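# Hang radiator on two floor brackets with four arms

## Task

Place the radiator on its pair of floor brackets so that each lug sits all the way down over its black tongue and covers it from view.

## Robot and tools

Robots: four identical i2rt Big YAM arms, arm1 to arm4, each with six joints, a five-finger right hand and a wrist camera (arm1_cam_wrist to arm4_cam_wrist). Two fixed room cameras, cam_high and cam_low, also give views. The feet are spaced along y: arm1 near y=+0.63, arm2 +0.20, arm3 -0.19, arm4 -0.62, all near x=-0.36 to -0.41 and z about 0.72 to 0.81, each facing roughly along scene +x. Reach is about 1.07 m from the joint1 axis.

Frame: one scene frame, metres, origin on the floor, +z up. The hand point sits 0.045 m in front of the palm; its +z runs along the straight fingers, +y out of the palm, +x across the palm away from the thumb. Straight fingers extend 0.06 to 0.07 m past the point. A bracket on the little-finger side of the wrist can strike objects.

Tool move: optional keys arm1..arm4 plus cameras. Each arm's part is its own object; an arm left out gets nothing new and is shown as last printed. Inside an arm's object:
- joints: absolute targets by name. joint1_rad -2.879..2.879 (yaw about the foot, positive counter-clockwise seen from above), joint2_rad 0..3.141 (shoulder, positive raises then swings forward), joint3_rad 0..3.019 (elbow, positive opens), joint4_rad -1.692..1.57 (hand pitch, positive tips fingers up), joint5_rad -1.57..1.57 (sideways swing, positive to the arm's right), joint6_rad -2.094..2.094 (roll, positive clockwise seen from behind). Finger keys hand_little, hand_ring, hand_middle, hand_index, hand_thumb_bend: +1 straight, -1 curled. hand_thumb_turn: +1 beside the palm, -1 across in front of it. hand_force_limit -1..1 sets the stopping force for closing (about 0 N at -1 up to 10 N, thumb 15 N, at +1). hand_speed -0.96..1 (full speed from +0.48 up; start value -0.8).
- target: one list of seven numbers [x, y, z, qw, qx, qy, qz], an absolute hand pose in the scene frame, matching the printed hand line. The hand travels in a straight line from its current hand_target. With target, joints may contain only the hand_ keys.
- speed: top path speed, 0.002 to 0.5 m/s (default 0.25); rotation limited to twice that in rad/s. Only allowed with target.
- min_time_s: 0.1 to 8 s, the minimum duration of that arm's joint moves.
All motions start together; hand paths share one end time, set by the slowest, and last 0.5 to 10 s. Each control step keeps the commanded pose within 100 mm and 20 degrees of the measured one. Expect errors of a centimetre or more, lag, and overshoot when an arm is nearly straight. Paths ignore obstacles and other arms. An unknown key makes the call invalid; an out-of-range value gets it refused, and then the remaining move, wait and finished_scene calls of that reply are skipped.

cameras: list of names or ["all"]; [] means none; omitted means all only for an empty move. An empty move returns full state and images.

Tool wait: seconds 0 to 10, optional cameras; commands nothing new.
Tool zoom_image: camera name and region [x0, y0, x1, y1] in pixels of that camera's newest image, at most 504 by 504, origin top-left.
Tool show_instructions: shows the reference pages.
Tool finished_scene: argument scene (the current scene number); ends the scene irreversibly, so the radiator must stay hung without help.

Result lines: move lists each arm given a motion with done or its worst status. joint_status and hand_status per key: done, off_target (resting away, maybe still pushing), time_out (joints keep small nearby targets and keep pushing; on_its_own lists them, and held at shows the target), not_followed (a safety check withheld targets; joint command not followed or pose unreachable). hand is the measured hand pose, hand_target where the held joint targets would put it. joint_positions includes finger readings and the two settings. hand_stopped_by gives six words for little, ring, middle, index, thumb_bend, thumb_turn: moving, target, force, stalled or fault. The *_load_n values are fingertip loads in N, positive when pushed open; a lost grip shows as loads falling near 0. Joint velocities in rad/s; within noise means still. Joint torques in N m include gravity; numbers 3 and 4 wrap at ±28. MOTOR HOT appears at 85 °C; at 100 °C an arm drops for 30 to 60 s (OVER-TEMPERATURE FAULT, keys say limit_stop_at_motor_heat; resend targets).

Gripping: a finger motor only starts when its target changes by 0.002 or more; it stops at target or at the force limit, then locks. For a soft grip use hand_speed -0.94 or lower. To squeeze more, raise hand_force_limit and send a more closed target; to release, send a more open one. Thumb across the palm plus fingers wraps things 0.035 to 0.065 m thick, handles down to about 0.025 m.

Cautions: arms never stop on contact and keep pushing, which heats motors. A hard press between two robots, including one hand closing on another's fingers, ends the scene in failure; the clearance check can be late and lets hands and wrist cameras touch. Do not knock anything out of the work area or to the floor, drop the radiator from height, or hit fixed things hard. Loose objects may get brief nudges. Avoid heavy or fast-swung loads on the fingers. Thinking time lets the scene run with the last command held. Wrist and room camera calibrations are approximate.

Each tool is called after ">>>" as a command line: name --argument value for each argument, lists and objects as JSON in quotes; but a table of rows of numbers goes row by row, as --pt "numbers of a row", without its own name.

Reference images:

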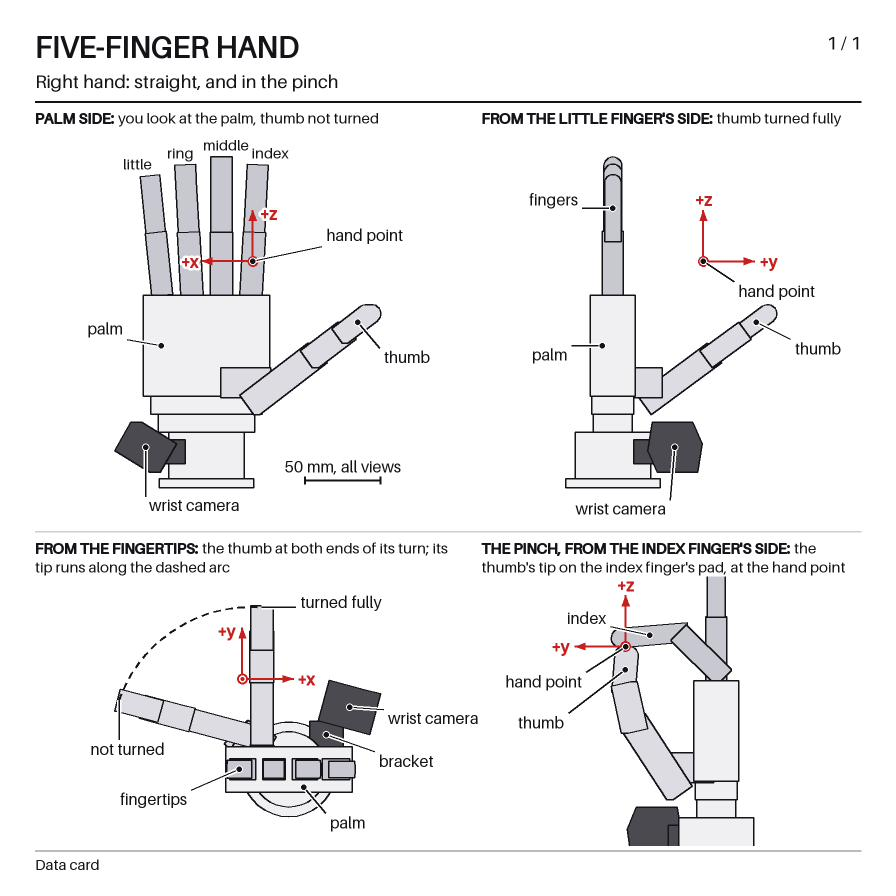

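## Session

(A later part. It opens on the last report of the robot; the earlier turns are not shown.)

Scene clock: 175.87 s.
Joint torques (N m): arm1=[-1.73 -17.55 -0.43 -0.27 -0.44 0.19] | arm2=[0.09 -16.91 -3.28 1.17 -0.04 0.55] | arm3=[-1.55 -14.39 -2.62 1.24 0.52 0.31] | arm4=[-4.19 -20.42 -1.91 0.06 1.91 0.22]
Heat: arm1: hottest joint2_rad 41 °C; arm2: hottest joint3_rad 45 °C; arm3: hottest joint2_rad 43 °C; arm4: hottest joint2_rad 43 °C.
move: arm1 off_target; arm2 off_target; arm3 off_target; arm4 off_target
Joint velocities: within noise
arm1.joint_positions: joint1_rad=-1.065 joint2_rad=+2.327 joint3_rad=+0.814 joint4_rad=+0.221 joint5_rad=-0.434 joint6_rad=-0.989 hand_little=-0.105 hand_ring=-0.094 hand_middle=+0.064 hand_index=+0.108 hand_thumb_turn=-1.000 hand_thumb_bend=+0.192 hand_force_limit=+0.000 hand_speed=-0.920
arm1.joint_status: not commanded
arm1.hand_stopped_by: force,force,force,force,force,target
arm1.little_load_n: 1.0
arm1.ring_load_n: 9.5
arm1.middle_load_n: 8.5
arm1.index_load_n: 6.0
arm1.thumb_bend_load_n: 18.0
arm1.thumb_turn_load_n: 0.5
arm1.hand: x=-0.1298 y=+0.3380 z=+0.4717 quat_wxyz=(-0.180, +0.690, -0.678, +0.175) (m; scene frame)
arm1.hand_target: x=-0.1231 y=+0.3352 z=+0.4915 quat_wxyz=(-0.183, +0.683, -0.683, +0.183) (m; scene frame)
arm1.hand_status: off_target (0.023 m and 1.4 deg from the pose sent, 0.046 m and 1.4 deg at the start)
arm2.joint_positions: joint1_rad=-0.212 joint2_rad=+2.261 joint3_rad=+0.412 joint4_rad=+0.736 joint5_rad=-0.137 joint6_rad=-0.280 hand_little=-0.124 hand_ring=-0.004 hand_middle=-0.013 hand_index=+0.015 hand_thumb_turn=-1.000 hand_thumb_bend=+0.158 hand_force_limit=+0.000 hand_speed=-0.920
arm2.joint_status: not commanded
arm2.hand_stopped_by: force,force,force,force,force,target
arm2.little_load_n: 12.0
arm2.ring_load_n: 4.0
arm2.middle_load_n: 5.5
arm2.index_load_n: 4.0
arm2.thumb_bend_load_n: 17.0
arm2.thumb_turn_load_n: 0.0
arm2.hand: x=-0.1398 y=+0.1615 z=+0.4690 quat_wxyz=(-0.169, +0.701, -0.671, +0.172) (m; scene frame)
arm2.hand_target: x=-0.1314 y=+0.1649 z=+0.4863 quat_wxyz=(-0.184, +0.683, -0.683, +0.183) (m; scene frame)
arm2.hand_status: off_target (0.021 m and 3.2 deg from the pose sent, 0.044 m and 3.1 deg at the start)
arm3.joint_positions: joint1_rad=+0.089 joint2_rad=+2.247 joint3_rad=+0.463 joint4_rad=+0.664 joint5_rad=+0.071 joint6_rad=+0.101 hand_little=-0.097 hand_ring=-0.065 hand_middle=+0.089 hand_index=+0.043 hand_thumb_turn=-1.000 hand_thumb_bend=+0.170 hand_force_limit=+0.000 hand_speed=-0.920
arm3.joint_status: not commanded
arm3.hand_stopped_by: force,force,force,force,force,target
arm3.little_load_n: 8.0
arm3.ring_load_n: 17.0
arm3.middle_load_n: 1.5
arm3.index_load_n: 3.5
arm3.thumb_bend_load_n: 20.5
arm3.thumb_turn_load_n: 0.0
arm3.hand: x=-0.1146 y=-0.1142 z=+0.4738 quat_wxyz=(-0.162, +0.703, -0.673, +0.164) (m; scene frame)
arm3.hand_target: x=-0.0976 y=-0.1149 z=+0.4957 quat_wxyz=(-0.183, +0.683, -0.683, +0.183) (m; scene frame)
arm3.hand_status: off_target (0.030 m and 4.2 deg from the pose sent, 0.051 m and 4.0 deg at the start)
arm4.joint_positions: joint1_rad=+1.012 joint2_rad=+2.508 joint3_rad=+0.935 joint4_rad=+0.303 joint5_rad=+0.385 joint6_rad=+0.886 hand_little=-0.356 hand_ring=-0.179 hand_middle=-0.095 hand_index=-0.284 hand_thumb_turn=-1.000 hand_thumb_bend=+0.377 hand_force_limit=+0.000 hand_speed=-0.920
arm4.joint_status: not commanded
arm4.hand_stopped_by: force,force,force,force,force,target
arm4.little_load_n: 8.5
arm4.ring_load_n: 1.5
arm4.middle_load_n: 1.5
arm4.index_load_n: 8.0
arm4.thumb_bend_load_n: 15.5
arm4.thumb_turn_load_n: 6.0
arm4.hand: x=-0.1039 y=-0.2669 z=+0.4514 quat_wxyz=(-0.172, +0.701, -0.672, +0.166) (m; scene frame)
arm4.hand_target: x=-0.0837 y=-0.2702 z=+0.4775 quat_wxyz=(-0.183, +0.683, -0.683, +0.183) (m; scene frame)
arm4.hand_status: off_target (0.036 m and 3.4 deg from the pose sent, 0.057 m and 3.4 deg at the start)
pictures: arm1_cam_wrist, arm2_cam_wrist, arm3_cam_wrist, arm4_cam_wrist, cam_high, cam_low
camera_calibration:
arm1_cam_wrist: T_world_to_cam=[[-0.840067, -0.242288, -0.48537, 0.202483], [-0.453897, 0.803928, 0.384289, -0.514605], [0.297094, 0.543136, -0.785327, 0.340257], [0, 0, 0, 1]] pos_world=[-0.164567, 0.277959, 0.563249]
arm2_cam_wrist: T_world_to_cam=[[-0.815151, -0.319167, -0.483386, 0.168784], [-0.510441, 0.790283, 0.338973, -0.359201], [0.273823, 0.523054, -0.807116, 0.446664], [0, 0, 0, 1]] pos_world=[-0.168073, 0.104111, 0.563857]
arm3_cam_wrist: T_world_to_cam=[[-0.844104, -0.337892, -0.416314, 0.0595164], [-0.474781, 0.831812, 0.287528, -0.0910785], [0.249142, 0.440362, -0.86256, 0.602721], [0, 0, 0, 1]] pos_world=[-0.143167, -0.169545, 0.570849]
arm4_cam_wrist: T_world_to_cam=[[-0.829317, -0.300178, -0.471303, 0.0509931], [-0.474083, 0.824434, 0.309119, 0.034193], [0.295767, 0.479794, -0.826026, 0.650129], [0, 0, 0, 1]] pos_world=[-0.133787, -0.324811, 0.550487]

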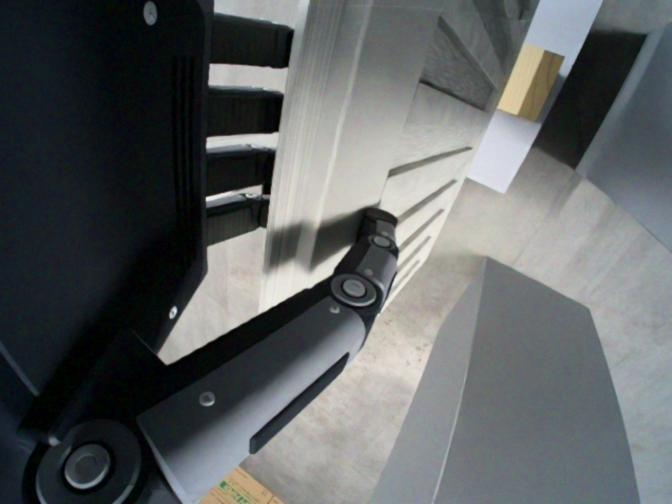

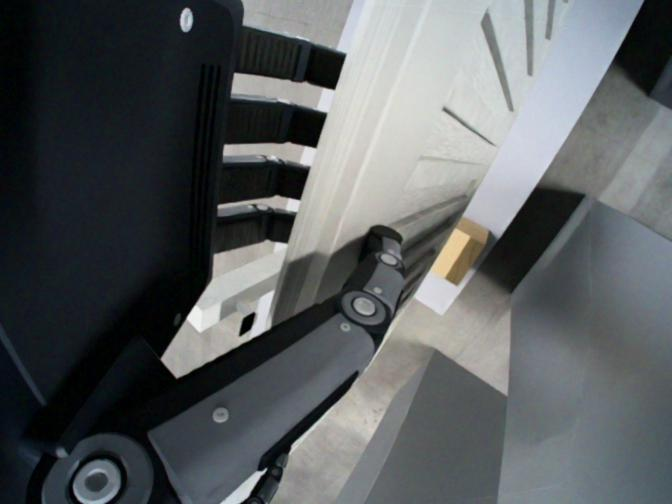

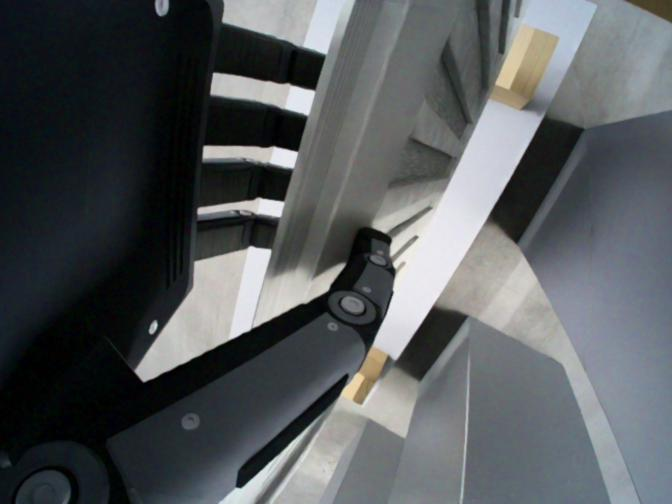

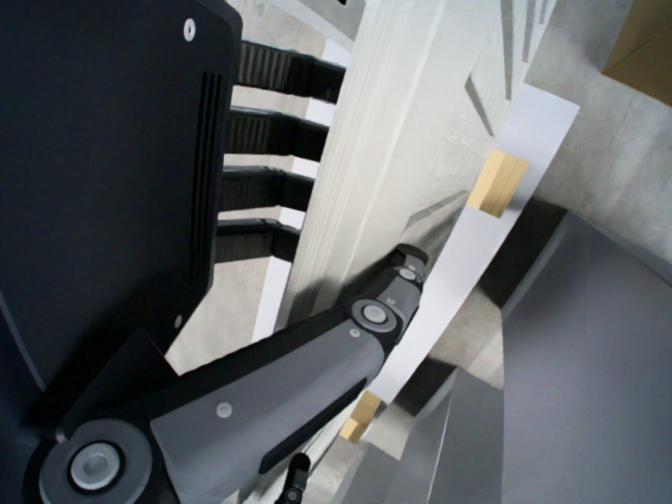

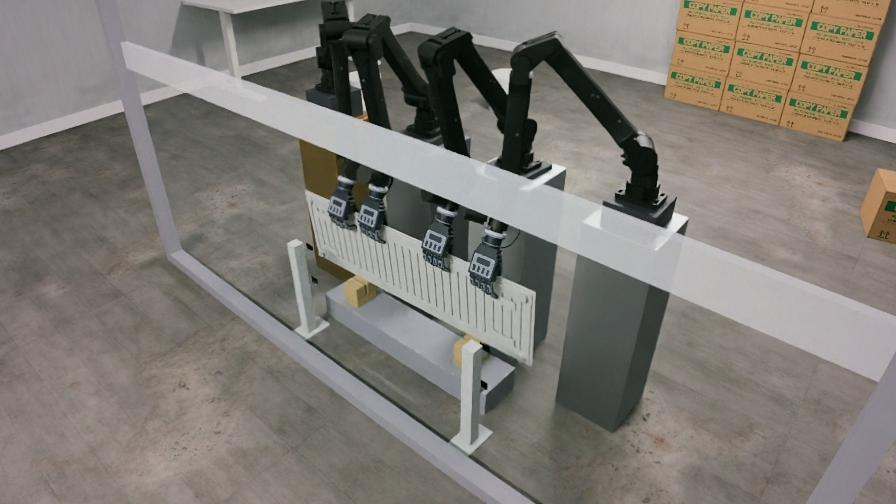

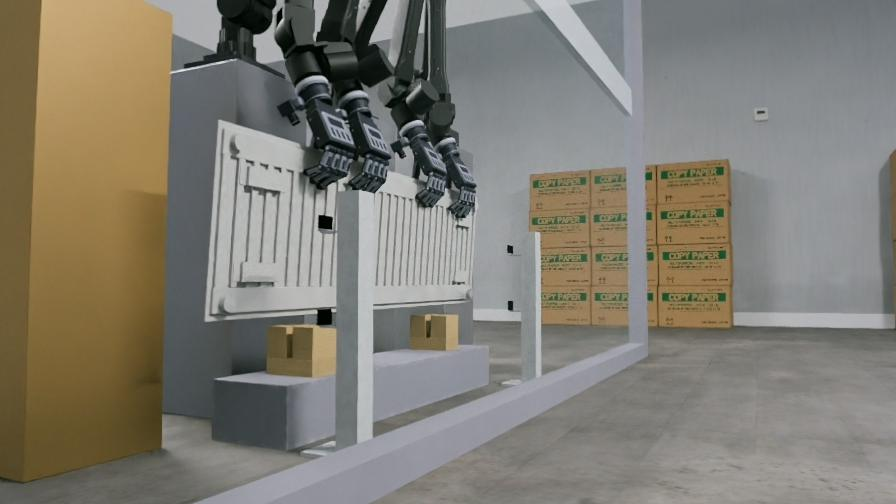

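>>> move --arm1 '{"target": [-0.058, 0.350, 0.493, -0.2067, 0.6762, -0.6762, 0.2067], "speed": 0.04}' --arm2 '{"target": [-0.071, 0.180, 0.488, -0.2067, 0.6762, -0.6762, 0.2067], "speed": 0.04}' --arm3 '{"target": [-0.046, -0.100, 0.498, -0.2067, 0.6762, -0.6762, 0.2067], "speed": 0.04}' --arm4 '{"target": [-0.036, -0.255, 0.480, -0.2067, 0.6762, -0.6762, 0.2067], "speed": 0.04}' --cameras '["all"]'

Scene clock: 184.53 s.
Joint torques (N m): arm1=[-0.5 -16.56 0.76 0.7 -1.05 0.38] | arm2=[1.85 -16.79 -0.47 1.47 -0.36 0.5] | arm3=[-0.38 -13.86 0.16 1.37 0.93 0.19] | arm4=[-5.19 -19.84 0.28 0.49 1.83 -0.1]
Heat: arm1: hottest joint2_rad 41 °C; arm2: hottest joint3_rad 45 °C; arm3: hottest joint2_rad 43 °C; arm4: hottest joint2_rad 43 °C.
move: arm1 off_target; arm2 off_target; arm3 off_target; arm4 off_target
Joint velocities: within noise
arm1.joint_positions: joint1_rad=-0.951 joint2_rad=+2.330 joint3_rad=+0.836 joint4_rad=+0.291 joint5_rad=-0.427 joint6_rad=-0.851 hand_little=-0.106 hand_ring=-0.094 hand_middle=+0.064 hand_index=+0.108 hand_thumb_turn=-1.000 hand_thumb_bend=+0.192 hand_force_limit=+0.000 hand_speed=-0.920
arm1.joint_status: not commanded
arm1.hand_stopped_by: force,force,force,force,force,target
arm1.little_load_n: 0.0
arm1.ring_load_n: 11.5
arm1.middle_load_n: 5.0
arm1.index_load_n: 8.5
arm1.thumb_bend_load_n: 16.5
arm1.thumb_turn_load_n: 1.0
arm1.hand: x=-0.0768 y=+0.3489 z=+0.4750 quat_wxyz=(-0.192, +0.684, -0.676, +0.194) (m; scene frame)
arm1.hand_target: x=-0.0584 y=+0.3501 z=+0.4923 quat_wxyz=(-0.207, +0.677, -0.676, +0.206) (m; scene frame)
arm1.hand_status: off_target (0.026 m and 2.4 deg from the pose sent, 0.076 m and 5.0 deg at the start)
arm2.joint_positions: joint1_rad=-0.131 joint2_rad=+2.247 joint3_rad=+0.484 joint4_rad=+0.712 joint5_rad=-0.097 joint6_rad=-0.191 hand_little=-0.124 hand_ring=-0.004 hand_middle=-0.013 hand_index=+0.015 hand_thumb_turn=-1.000 hand_thumb_bend=+0.158 hand_force_limit=+0.000 hand_speed=-0.920
arm2.joint_status: not commanded
arm2.hand_stopped_by: force,force,force,force,force,target
arm2.little_load_n: 9.5
arm2.ring_load_n: 2.0
arm2.middle_load_n: 6.5
arm2.index_load_n: 5.0
arm2.thumb_bend_load_n: 14.0
arm2.thumb_turn_load_n: 0.0
arm2.hand: x=-0.0927 y=+0.1725 z=+0.4698 quat_wxyz=(-0.183, +0.691, -0.672, +0.193) (m; scene frame)
arm2.hand_target: x=-0.0716 y=+0.1799 z=+0.4872 quat_wxyz=(-0.208, +0.677, -0.676, +0.206) (m; scene frame)
arm2.hand_status: off_target (0.029 m and 3.6 deg from the pose sent, 0.074 m and 6.5 deg at the start)
arm3.joint_positions: joint1_rad=+0.102 joint2_rad=+2.237 joint3_rad=+0.530 joint4_rad=+0.643 joint5_rad=+0.085 joint6_rad=+0.132 hand_little=-0.097 hand_ring=-0.065 hand_middle=+0.089 hand_index=+0.043 hand_thumb_turn=-1.000 hand_thumb_bend=+0.169 hand_force_limit=+0.000 hand_speed=-0.920
arm3.joint_status: not commanded
arm3.hand_stopped_by: force,force,force,force,force,target
arm3.little_load_n: 3.5
arm3.ring_load_n: 15.5
arm3.middle_load_n: 0.0
arm3.index_load_n: 4.5
arm3.thumb_bend_load_n: 16.0
arm3.thumb_turn_load_n: 2.0
arm3.hand: x=-0.0738 y=-0.1037 z=+0.4763 quat_wxyz=(-0.183, +0.690, -0.676, +0.181) (m; scene frame)
arm3.hand_target: x=-0.0467 y=-0.0998 z=+0.4972 quat_wxyz=(-0.207, +0.676, -0.676, +0.206) (m; scene frame)
arm3.hand_status: off_target (0.036 m and 4.3 deg from the pose sent, 0.074 m and 7.7 deg at the start)
arm4.joint_positions: joint1_rad=+0.979 joint2_rad=+2.508 joint3_rad=+0.990 joint4_rad=+0.299 joint5_rad=+0.426 joint6_rad=+0.850 hand_little=-0.356 hand_ring=-0.179 hand_middle=-0.095 hand_index=-0.284 hand_thumb_turn=-1.000 hand_thumb_bend=+0.377 hand_force_limit=+0.000 hand_speed=-0.920
arm4.joint_status: not commanded
arm4.hand_stopped_by: force,force,force,force,force,target
arm4.little_load_n: 6.0
arm4.ring_load_n: 0.0
arm4.middle_load_n: 0.0
arm4.index_load_n: 18.5
arm4.thumb_bend_load_n: 13.0
arm4.thumb_turn_load_n: 4.5
arm4.hand: x=-0.0665 y=-0.2542 z=+0.4556 quat_wxyz=(-0.192, +0.691, -0.671, +0.188) (m; scene frame)
arm4.hand_target: x=-0.0368 y=-0.2555 z=+0.4787 quat_wxyz=(-0.206, +0.676, -0.676, +0.207) (m; scene frame)
arm4.hand_status: off_target (0.039 m and 3.3 deg from the pose sent, 0.075 m and 6.8 deg at the start)
pictures: arm1_cam_wrist, arm2_cam_wrist, arm3_cam_wrist, arm4_cam_wrist, cam_high, cam_low
camera_calibration:
arm1_cam_wrist: T_world_to_cam=[[-0.819332, -0.23914, -0.521064, 0.268809], [-0.464202, 0.810098, 0.35813, -0.491156], [0.33647, 0.535306, -0.774749, 0.321891], [0, 0, 0, 1]] pos_world=[-0.116059, 0.289857, 0.565349]
arm2_cam_wrist: T_world_to_cam=[[-0.794294, -0.309324, -0.522891, 0.229825], [-0.51437, 0.800403, 0.30786, -0.331543], [0.323295, 0.513491, -0.794863, 0.42911], [0, 0, 0, 1]] pos_world=[-0.126716, 0.116115, 0.563325]
arm3_cam_wrist: T_world_to_cam=[[-0.826022, -0.314999, -0.467401, 0.126499], [-0.473071, 0.838278, 0.271097, -0.0724363], [0.306416, 0.445046, -0.841453, 0.584707], [0, 0, 0, 1]] pos_world=[-0.10894, -0.159652, 0.570766]
arm4_cam_wrist: T_world_to_cam=[[-0.802952, -0.287634, -0.522049, 0.115844], [-0.480611, 0.830474, 0.28165, 0.0537838], [0.352536, 0.477053, -0.805071, 0.630044], [0, 0, 0, 1]] pos_world=[-0.103247, -0.31191, 0.552558]

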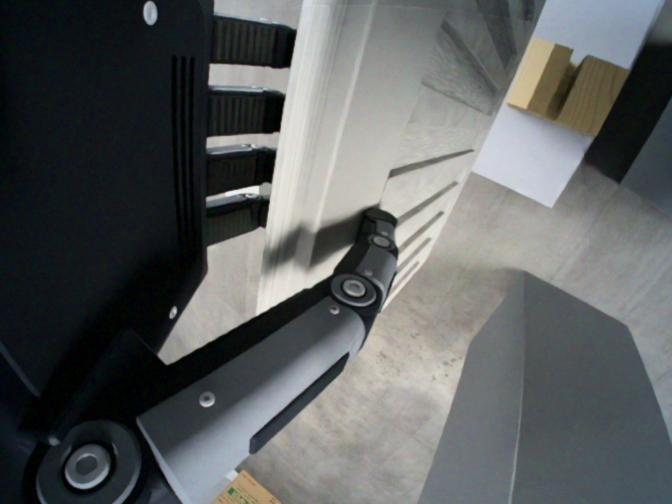

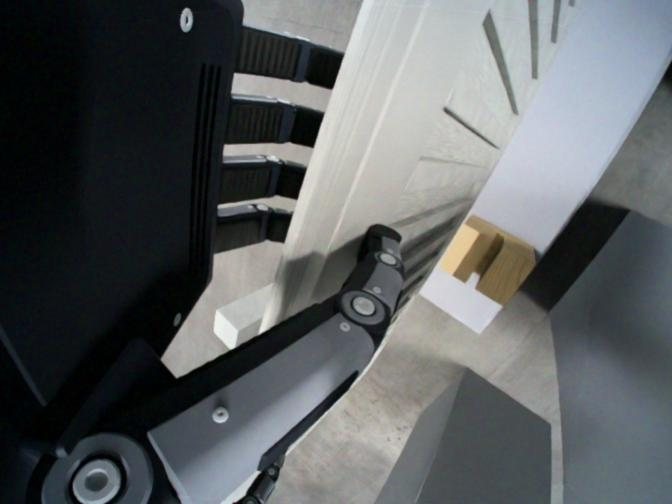

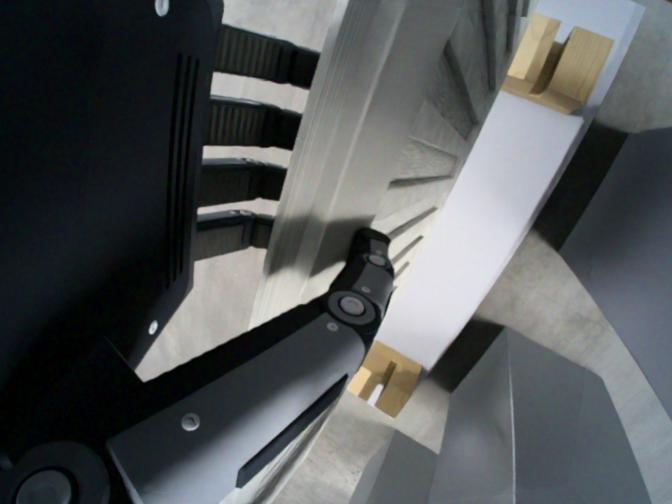

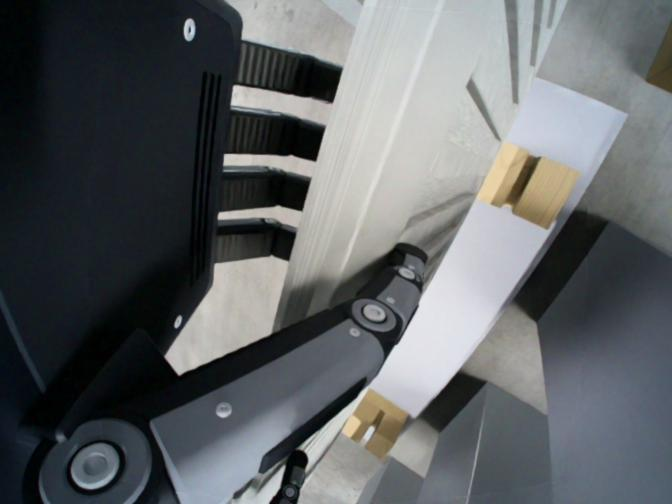

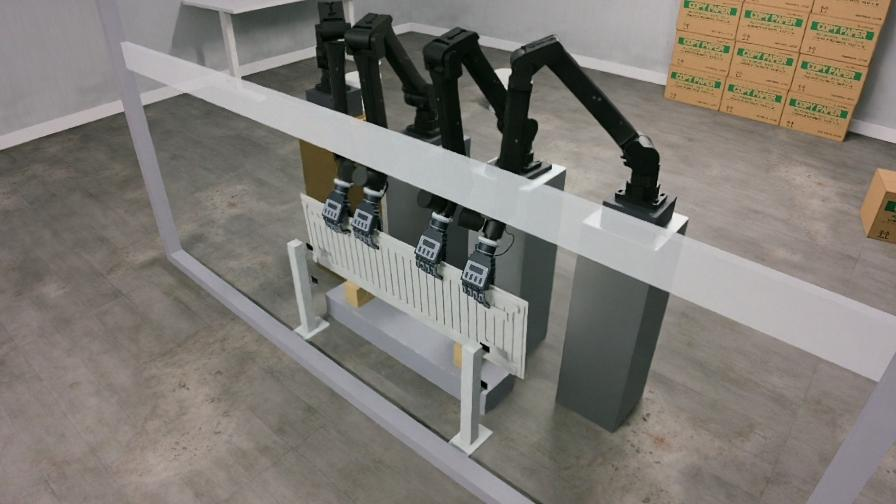

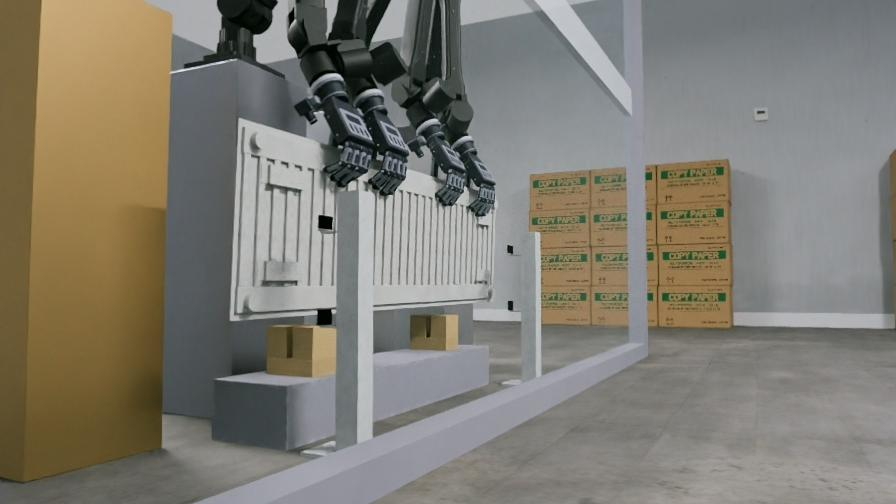

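>>> zoom_image --camera "cam_low" --region '[220, 100, 360, 340]'

>>> zoom_image --camera "cam_low" --region '[440, 180, 560, 330]'

>>> zoom_image --camera "cam_high" --region '[280, 180, 400, 340]'

>>> zoom_image --camera "cam_high" --region '[430, 260, 550, 420]'

Scaled by 2.100 from the camera's 896x504 image, which has a finer 1280x720 frame.

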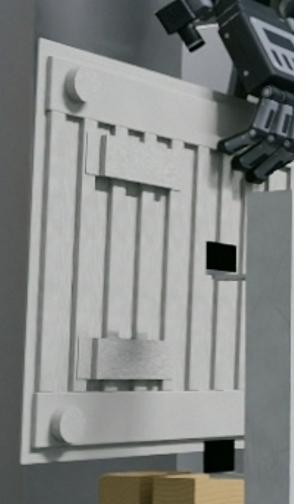

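Scaled by 3.360 from the camera's 896x504 image, which has a finer 1280x720 frame.

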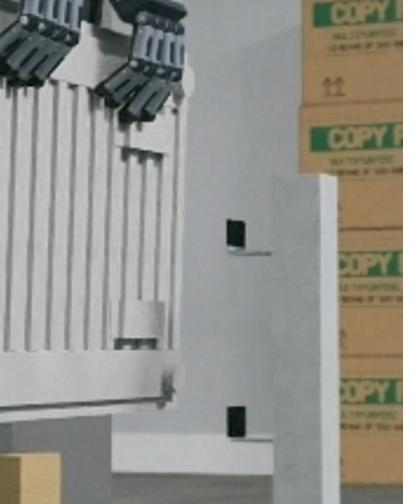

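Scaled by 3.150 from the camera's 896x504 image, which has a finer 1280x720 frame.

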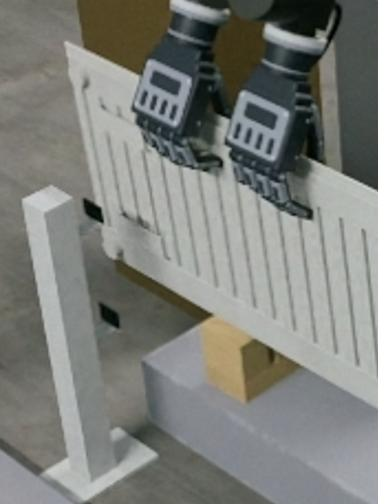

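Scaled by 3.150 from the camera's 896x504 image, which has a finer 1280x720 frame.

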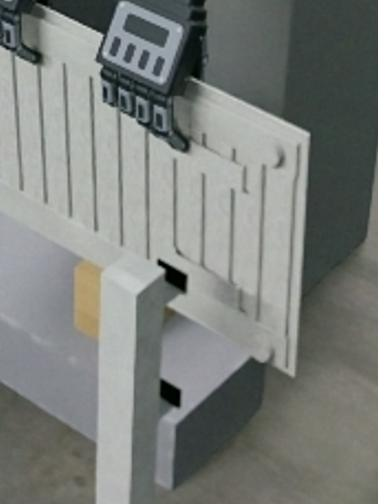

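>>> move --arm1 '{"target": [-0.002, 0.366, 0.490, -0.2214, 0.6715, -0.6715, 0.2214], "speed": 0.04}' --arm2 '{"target": [-0.017, 0.196, 0.484, -0.2214, 0.6715, -0.6715, 0.2214], "speed": 0.04}' --arm3 '{"target": [0.005, -0.084, 0.493, -0.2214, 0.6715, -0.6715, 0.2214], "speed": 0.04}' --arm4 '{"target": [0.013, -0.239, 0.476, -0.2214, 0.6715, -0.6715, 0.2214], "speed": 0.04}' --cameras '["cam_high", "cam_low"]'

>>> zoom_image --camera "cam_low" --region '[230, 100, 370, 340]'

>>> zoom_image --camera "cam_low" --region '[440, 180, 560, 330]'

>>> zoom_image --camera "cam_high" --region '[280, 180, 400, 340]'

>>> zoom_image --camera "cam_high" --region '[430, 260, 550, 420]'

Scene clock: 191.77 s.
Joint torques (N m): arm1=[0.03 -16.38 1.73 1.13 -1.12 0.39] | arm2=[1.38 -17.55 1.01 1.88 -0.38 0.49] | arm3=[-0.5 -13.33 1.88 1.63 1 0.09] | arm4=[-5.25 -19.78 1.77 0.66 1.81 -0.18]
Heat: arm1: hottest joint2_rad 41 °C; arm2: hottest joint3_rad 45 °C; arm3: hottest joint2_rad 43 °C; arm4: hottest joint2_rad 43 °C.
move: arm1 off_target; arm2 off_target; arm3 off_target; arm4 off_target
Joint velocities: arm1=[-0.005 0.005 0.017 0.007 -0.037 -0.154] | arm2=[within noise] | arm3=[within noise] | arm4=[within noise]
arm1.joint_positions: joint1_rad=-0.844 joint2_rad=+2.349 joint3_rad=+0.877 joint4_rad=+0.348 joint5_rad=-0.405 joint6_rad=-0.724 hand_little=-0.106 hand_ring=-0.094 hand_middle=+0.064 hand_index=+0.108 hand_thumb_turn=-1.000 hand_thumb_bend=+0.192 hand_force_limit=+0.000 hand_speed=-0.920
arm1.joint_status: not commanded
arm1.hand_stopped_by: force,force,force,force,force,target
arm1.little_load_n: 0.0
arm1.ring_load_n: 12.5
arm1.middle_load_n: 3.0
arm1.index_load_n: 7.0
arm1.thumb_bend_load_n: 14.5
arm1.thumb_turn_load_n: 0.5
arm1.hand: x=-0.0250 y=+0.3617 z=+0.4742 quat_wxyz=(-0.203, +0.678, -0.675, +0.209) (m; scene frame)
arm1.hand_target: x=-0.0027 y=+0.3662 z=+0.4897 quat_wxyz=(-0.222, +0.672, -0.671, +0.221) (m; scene frame)
arm1.hand_status: off_target (0.028 m and 2.7 deg from the pose sent, 0.078 m and 4.8 deg at the start)
arm2.joint_positions: joint1_rad=-0.060 joint2_rad=+2.248 joint3_rad=+0.585 joint4_rad=+0.656 joint5_rad=-0.058 joint6_rad=-0.124 hand_little=-0.124 hand_ring=-0.004 hand_middle=-0.013 hand_index=+0.015 hand_thumb_turn=-1.000 hand_thumb_bend=+0.158 hand_force_limit=+0.000 hand_speed=-0.920
arm2.joint_status: not commanded
arm2.hand_stopped_by: force,force,force,force,force,target
arm2.little_load_n: 8.0
arm2.ring_load_n: 0.5
arm2.middle_load_n: 7.5
arm2.index_load_n: 6.0
arm2.thumb_bend_load_n: 13.0
arm2.thumb_turn_load_n: 0.0
arm2.hand: x=-0.0411 y=+0.1858 z=+0.4679 quat_wxyz=(-0.193, +0.686, -0.670, +0.209) (m; scene frame)
arm2.hand_target: x=-0.0177 y=+0.1958 z=+0.4838 quat_wxyz=(-0.222, +0.672, -0.671, +0.220) (m; scene frame)
arm2.hand_status: off_target (0.031 m and 3.9 deg from the pose sent, 0.081 m and 5.9 deg at the start)
arm3.joint_positions: joint1_rad=+0.125 joint2_rad=+2.242 joint3_rad=+0.638 joint4_rad=+0.588 joint5_rad=+0.103 joint6_rad=+0.156 hand_little=-0.097 hand_ring=-0.065 hand_middle=+0.089 hand_index=+0.043 hand_thumb_turn=-1.000 hand_thumb_bend=+0.169 hand_force_limit=+0.000 hand_speed=-0.920
arm3.joint_status: not commanded
arm3.hand_stopped_by: force,force,force,force,force,target
arm3.little_load_n: 3.5
arm3.ring_load_n: 16.0
arm3.middle_load_n: 0.0
arm3.index_load_n: 3.5
arm3.thumb_bend_load_n: 13.0
arm3.thumb_turn_load_n: 1.5
arm3.hand: x=-0.0222 y=-0.0877 z=+0.4764 quat_wxyz=(-0.202, +0.683, -0.674, +0.197) (m; scene frame)
arm3.hand_target: x=+0.0043 y=-0.0839 z=+0.4932 quat_wxyz=(-0.222, +0.671, -0.672, +0.221) (m; scene frame)
arm3.hand_status: off_target (0.032 m and 3.8 deg from the pose sent, 0.083 m and 6.7 deg at the start)
arm4.joint_positions: joint1_rad=+0.931 joint2_rad=+2.528 joint3_rad=+1.085 joint4_rad=+0.278 joint5_rad=+0.438 joint6_rad=+0.793 hand_little=-0.357 hand_ring=-0.179 hand_middle=-0.095 hand_index=-0.284 hand_thumb_turn=-1.000 hand_thumb_bend=+0.377 hand_force_limit=+0.000 hand_speed=-0.920
arm4.joint_status: not commanded
arm4.hand_stopped_by: force,force,force,force,force,target
arm4.little_load_n: 2.5
arm4.ring_load_n: 0.0
arm4.middle_load_n: 0.0
arm4.index_load_n: 20.5
arm4.thumb_bend_load_n: 12.5
arm4.thumb_turn_load_n: 5.5
arm4.hand: x=-0.0201 y=-0.2369 z=+0.4550 quat_wxyz=(-0.208, +0.685, -0.669, +0.201) (m; scene frame)
arm4.hand_target: x=+0.0123 y=-0.2395 z=+0.4755 quat_wxyz=(-0.221, +0.671, -0.672, +0.222) (m; scene frame)
arm4.hand_status: off_target (0.039 m and 3.2 deg from the pose sent, 0.083 m and 5.6 deg at the start)
pictures: cam_high, cam_low

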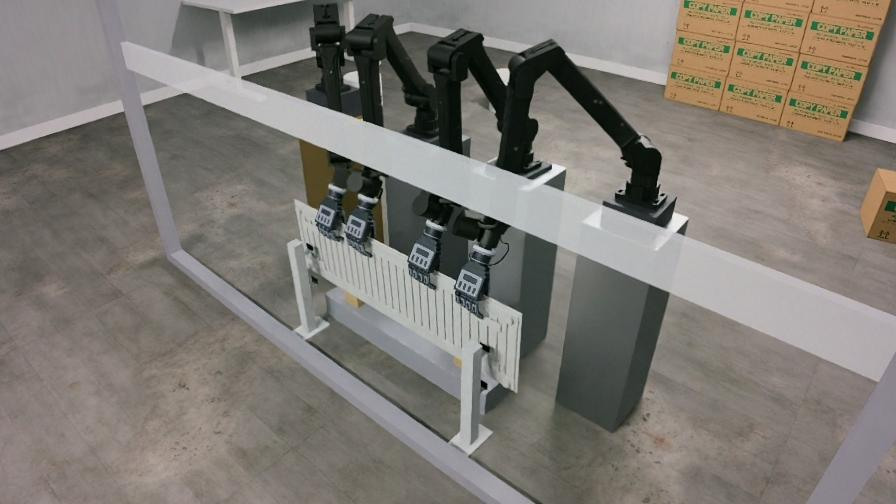

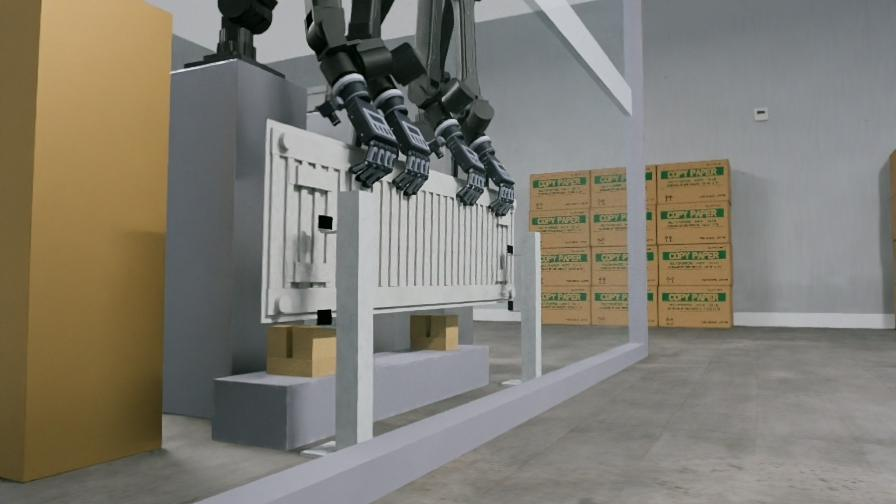

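Scaled by 2.100 from the camera's 896x504 image, which has a finer 1280x720 frame.

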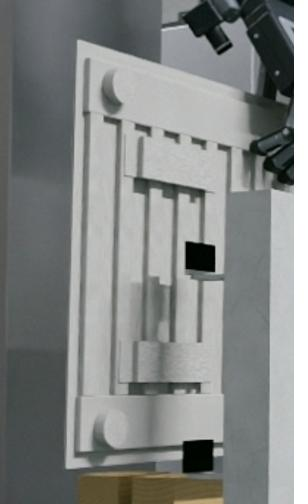

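Scaled by 3.360 from the camera's 896x504 image, which has a finer 1280x720 frame.

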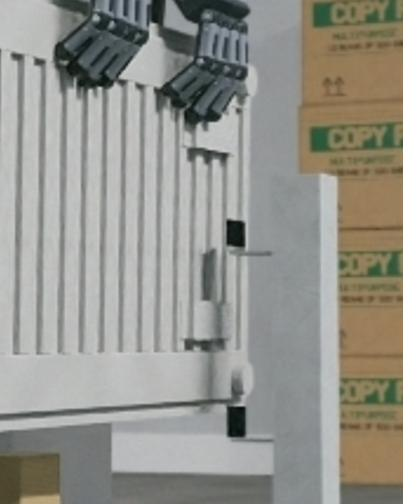

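Scaled by 3.150 from the camera's 896x504 image, which has a finer 1280x720 frame.

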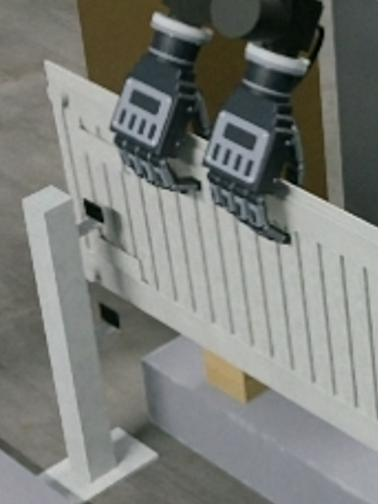

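Scaled by 3.150 from the camera's 896x504 image, which has a finer 1280x720 frame.

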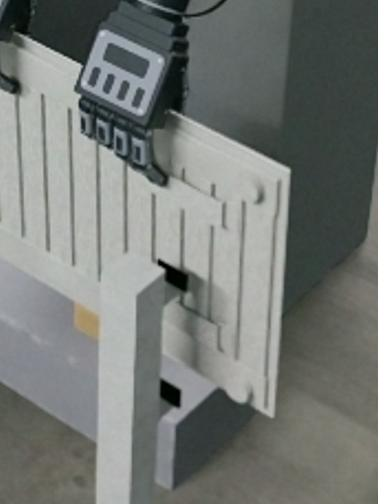

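>>> move --arm1 '{"target": [0.021, 0.366, 0.489, -0.2302, 0.6686, -0.6686, 0.2302], "speed": 0.03}' --arm2 '{"target": [0.006, 0.196, 0.483, -0.2302, 0.6686, -0.6686, 0.2302], "speed": 0.03}' --arm3 '{"target": [0.028, -0.084, 0.492, -0.2302, 0.6686, -0.6686, 0.2302], "speed": 0.03}' --arm4 '{"target": [0.036, -0.239, 0.475, -0.2302, 0.6686, -0.6686, 0.2302], "speed": 0.03}' --cameras '["cam_high", "cam_low"]'

>>> zoom_image --camera "cam_low" --region '[250, 150, 370, 340]'

>>> zoom_image --camera "cam_low" --region '[460, 190, 560, 320]'

>>> zoom_image --camera "cam_high" --region '[280, 180, 400, 340]'

>>> zoom_image --camera "cam_high" --region '[430, 260, 550, 420]'

Scene clock: 197.60 s.
Joint torques (N m): arm1=[0.03 -16.44 2.28 1.28 -1.2 0.44] | arm2=[1.38 -16.67 1.89 1.98 -0.32 0.48] | arm3=[-1.32 -13.33 2.55 1.7 0.76 -0.02] | arm4=[-5.95 -20.07 1.88 1.2 1.95 -0.28]
Heat: arm1: hottest joint2_rad 41 °C; arm2: hottest joint3_rad 44 °C; arm3: hottest joint2_rad 43 °C; arm4: hottest joint2_rad 44 °C.
move: arm1 off_target; arm2 off_target; arm3 off_target; arm4 off_target
Joint velocities: within noise
arm1.joint_positions: joint1_rad=-0.816 joint2_rad=+2.367 joint3_rad=+0.906 joint4_rad=+0.360 joint5_rad=-0.405 joint6_rad=-0.690 hand_little=-0.106 hand_ring=-0.094 hand_middle=+0.064 hand_index=+0.108 hand_thumb_turn=-1.000 hand_thumb_bend=+0.192 hand_force_limit=+0.000 hand_speed=-0.920
arm1.joint_status: not commanded
arm1.hand_stopped_by: force,force,force,force,force,target
arm1.little_load_n: 0.0
arm1.ring_load_n: 12.0
arm1.middle_load_n: 2.5
arm1.index_load_n: 6.0
arm1.thumb_bend_load_n: 14.0
arm1.thumb_turn_load_n: 1.0
arm1.hand: x=-0.0068 y=+0.3632 z=+0.4709 quat_wxyz=(-0.209, +0.676, -0.673, +0.214) (m; scene frame)
arm1.hand_target: x=+0.0201 y=+0.3664 z=+0.4887 quat_wxyz=(-0.231, +0.669, -0.668, +0.229) (m; scene frame)
arm1.hand_status: off_target (0.033 m and 3.2 deg from the pose sent, 0.048 m and 4.2 deg at the start)
arm2.joint_positions: joint1_rad=-0.051 joint2_rad=+2.264 joint3_rad=+0.626 joint4_rad=+0.646 joint5_rad=-0.058 joint6_rad=-0.115 hand_little=-0.124 hand_ring=-0.004 hand_middle=-0.013 hand_index=+0.015 hand_thumb_turn=-1.000 hand_thumb_bend=+0.158 hand_force_limit=+0.000 hand_speed=-0.920
arm2.joint_status: not commanded
arm2.hand_stopped_by: force,force,force,force,force,target
arm2.little_load_n: 6.5
arm2.ring_load_n: 0.0
arm2.middle_load_n: 7.5
arm2.index_load_n: 6.5
arm2.thumb_bend_load_n: 12.5
arm2.thumb_turn_load_n: 0.5
arm2.hand: x=-0.0231 y=+0.1876 z=+0.4643 quat_wxyz=(-0.200, +0.685, -0.668, +0.213) (m; scene frame)
arm2.hand_target: x=+0.0054 y=+0.1960 z=+0.4831 quat_wxyz=(-0.231, +0.669, -0.668, +0.229) (m; scene frame)
arm2.hand_status: off_target (0.036 m and 4.4 deg from the pose sent, 0.050 m and 5.3 deg at the start)
arm3.joint_positions: joint1_rad=+0.125 joint2_rad=+2.258 joint3_rad=+0.678 joint4_rad=+0.582 joint5_rad=+0.109 joint6_rad=+0.156 hand_little=-0.097 hand_ring=-0.065 hand_middle=+0.089 hand_index=+0.042 hand_thumb_turn=-1.000 hand_thumb_bend=+0.169 hand_force_limit=+0.000 hand_speed=-0.920
arm3.joint_status: not commanded
arm3.hand_stopped_by: force,force,force,force,force,target
arm3.little_load_n: 4.5
arm3.ring_load_n: 16.5
arm3.middle_load_n: 0.0
arm3.index_load_n: 3.0
arm3.thumb_bend_load_n: 11.5
arm3.thumb_turn_load_n: 1.5
arm3.hand: x=-0.0048 y=-0.0853 z=+0.4734 quat_wxyz=(-0.207, +0.680, -0.673, +0.204) (m; scene frame)
arm3.hand_target: x=+0.0272 y=-0.0839 z=+0.4924 quat_wxyz=(-0.230, +0.668, -0.669, +0.230) (m; scene frame)
arm3.hand_status: off_target (0.038 m and 4.2 deg from the pose sent, 0.053 m and 5.3 deg at the start)
arm4.joint_positions: joint1_rad=+0.909 joint2_rad=+2.544 joint3_rad=+1.119 joint4_rad=+0.278 joint5_rad=+0.440 joint6_rad=+0.766 hand_little=-0.357 hand_ring=-0.179 hand_middle=-0.095 hand_index=-0.283 hand_thumb_turn=-1.000 hand_thumb_bend=+0.377 hand_force_limit=+0.000 hand_speed=-0.920
arm4.joint_status: not commanded
arm4.hand_stopped_by: force,force,force,force,force,target
arm4.little_load_n: 1.5
arm4.ring_load_n: 0.0
arm4.middle_load_n: 0.0
arm4.index_load_n: 21.0
arm4.thumb_bend_load_n: 12.5
arm4.thumb_turn_load_n: 5.5
arm4.hand: x=-0.0029 y=-0.2354 z=+0.4517 quat_wxyz=(-0.212, +0.683, -0.668, +0.206) (m; scene frame)
arm4.hand_target: x=+0.0351 y=-0.2398 z=+0.4745 quat_wxyz=(-0.229, +0.668, -0.669, +0.231) (m; scene frame)
arm4.hand_status: off_target (0.045 m and 3.8 deg from the pose sent, 0.060 m and 4.6 deg at the start)
pictures: cam_high, cam_low

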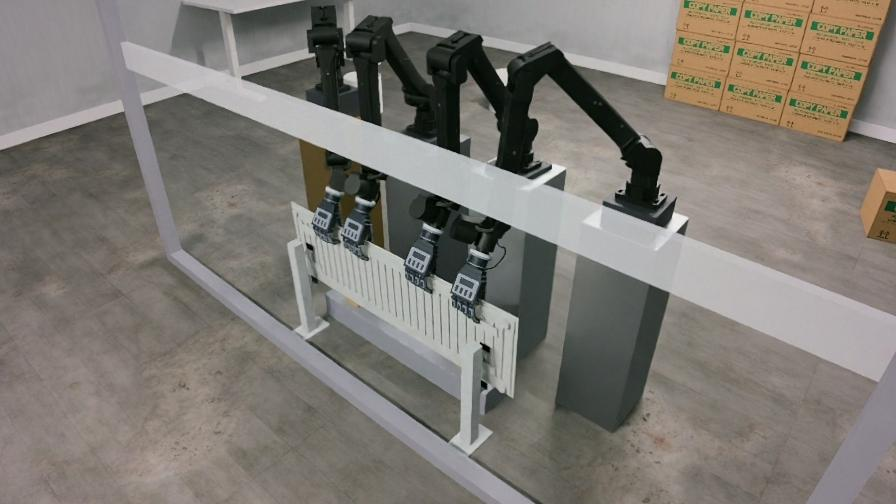

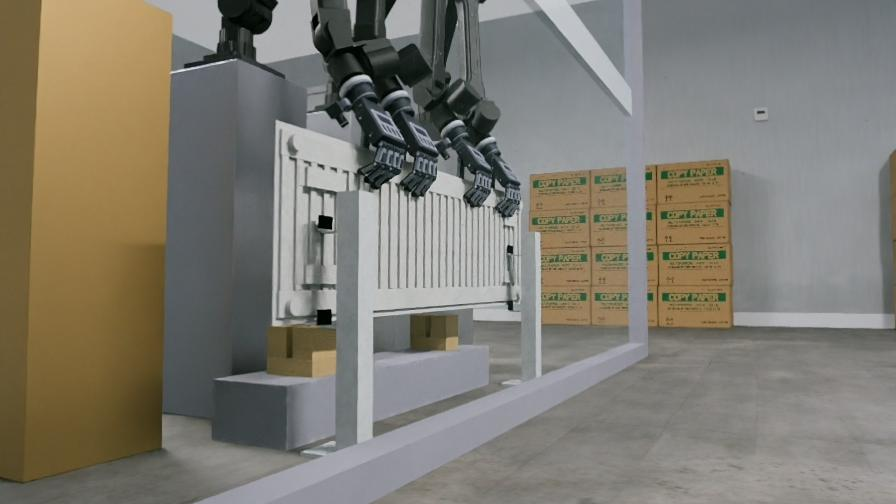

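Scaled by 2.653 from the camera's 896x504 image, which has a finer 1280x720 frame.

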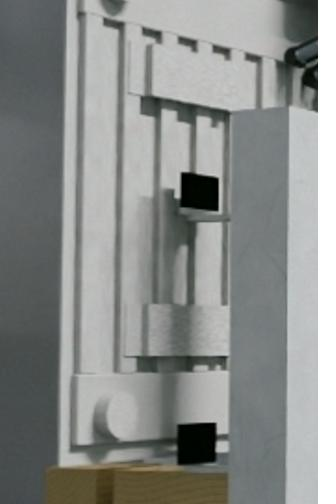

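Scaled by 3.877 from the camera's 896x504 image, which has a finer 1280x720 frame.

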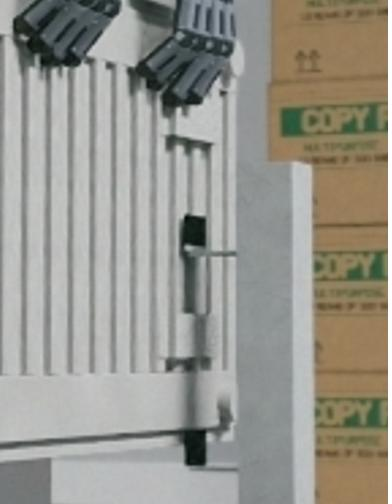

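Scaled by 3.150 from the camera's 896x504 image, which has a finer 1280x720 frame.

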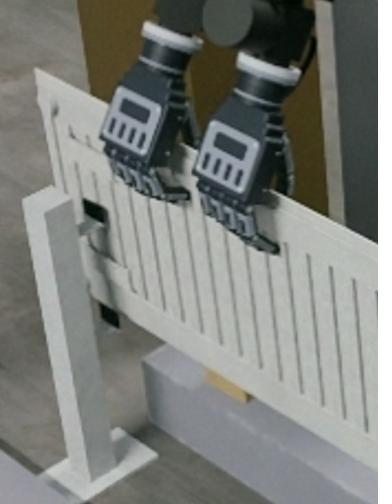

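Scaled by 3.150 from the camera's 896x504 image, which has a finer 1280x720 frame.

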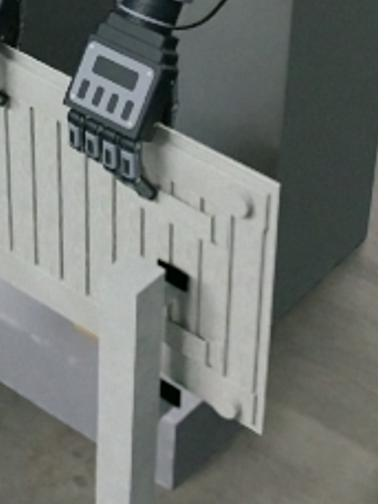

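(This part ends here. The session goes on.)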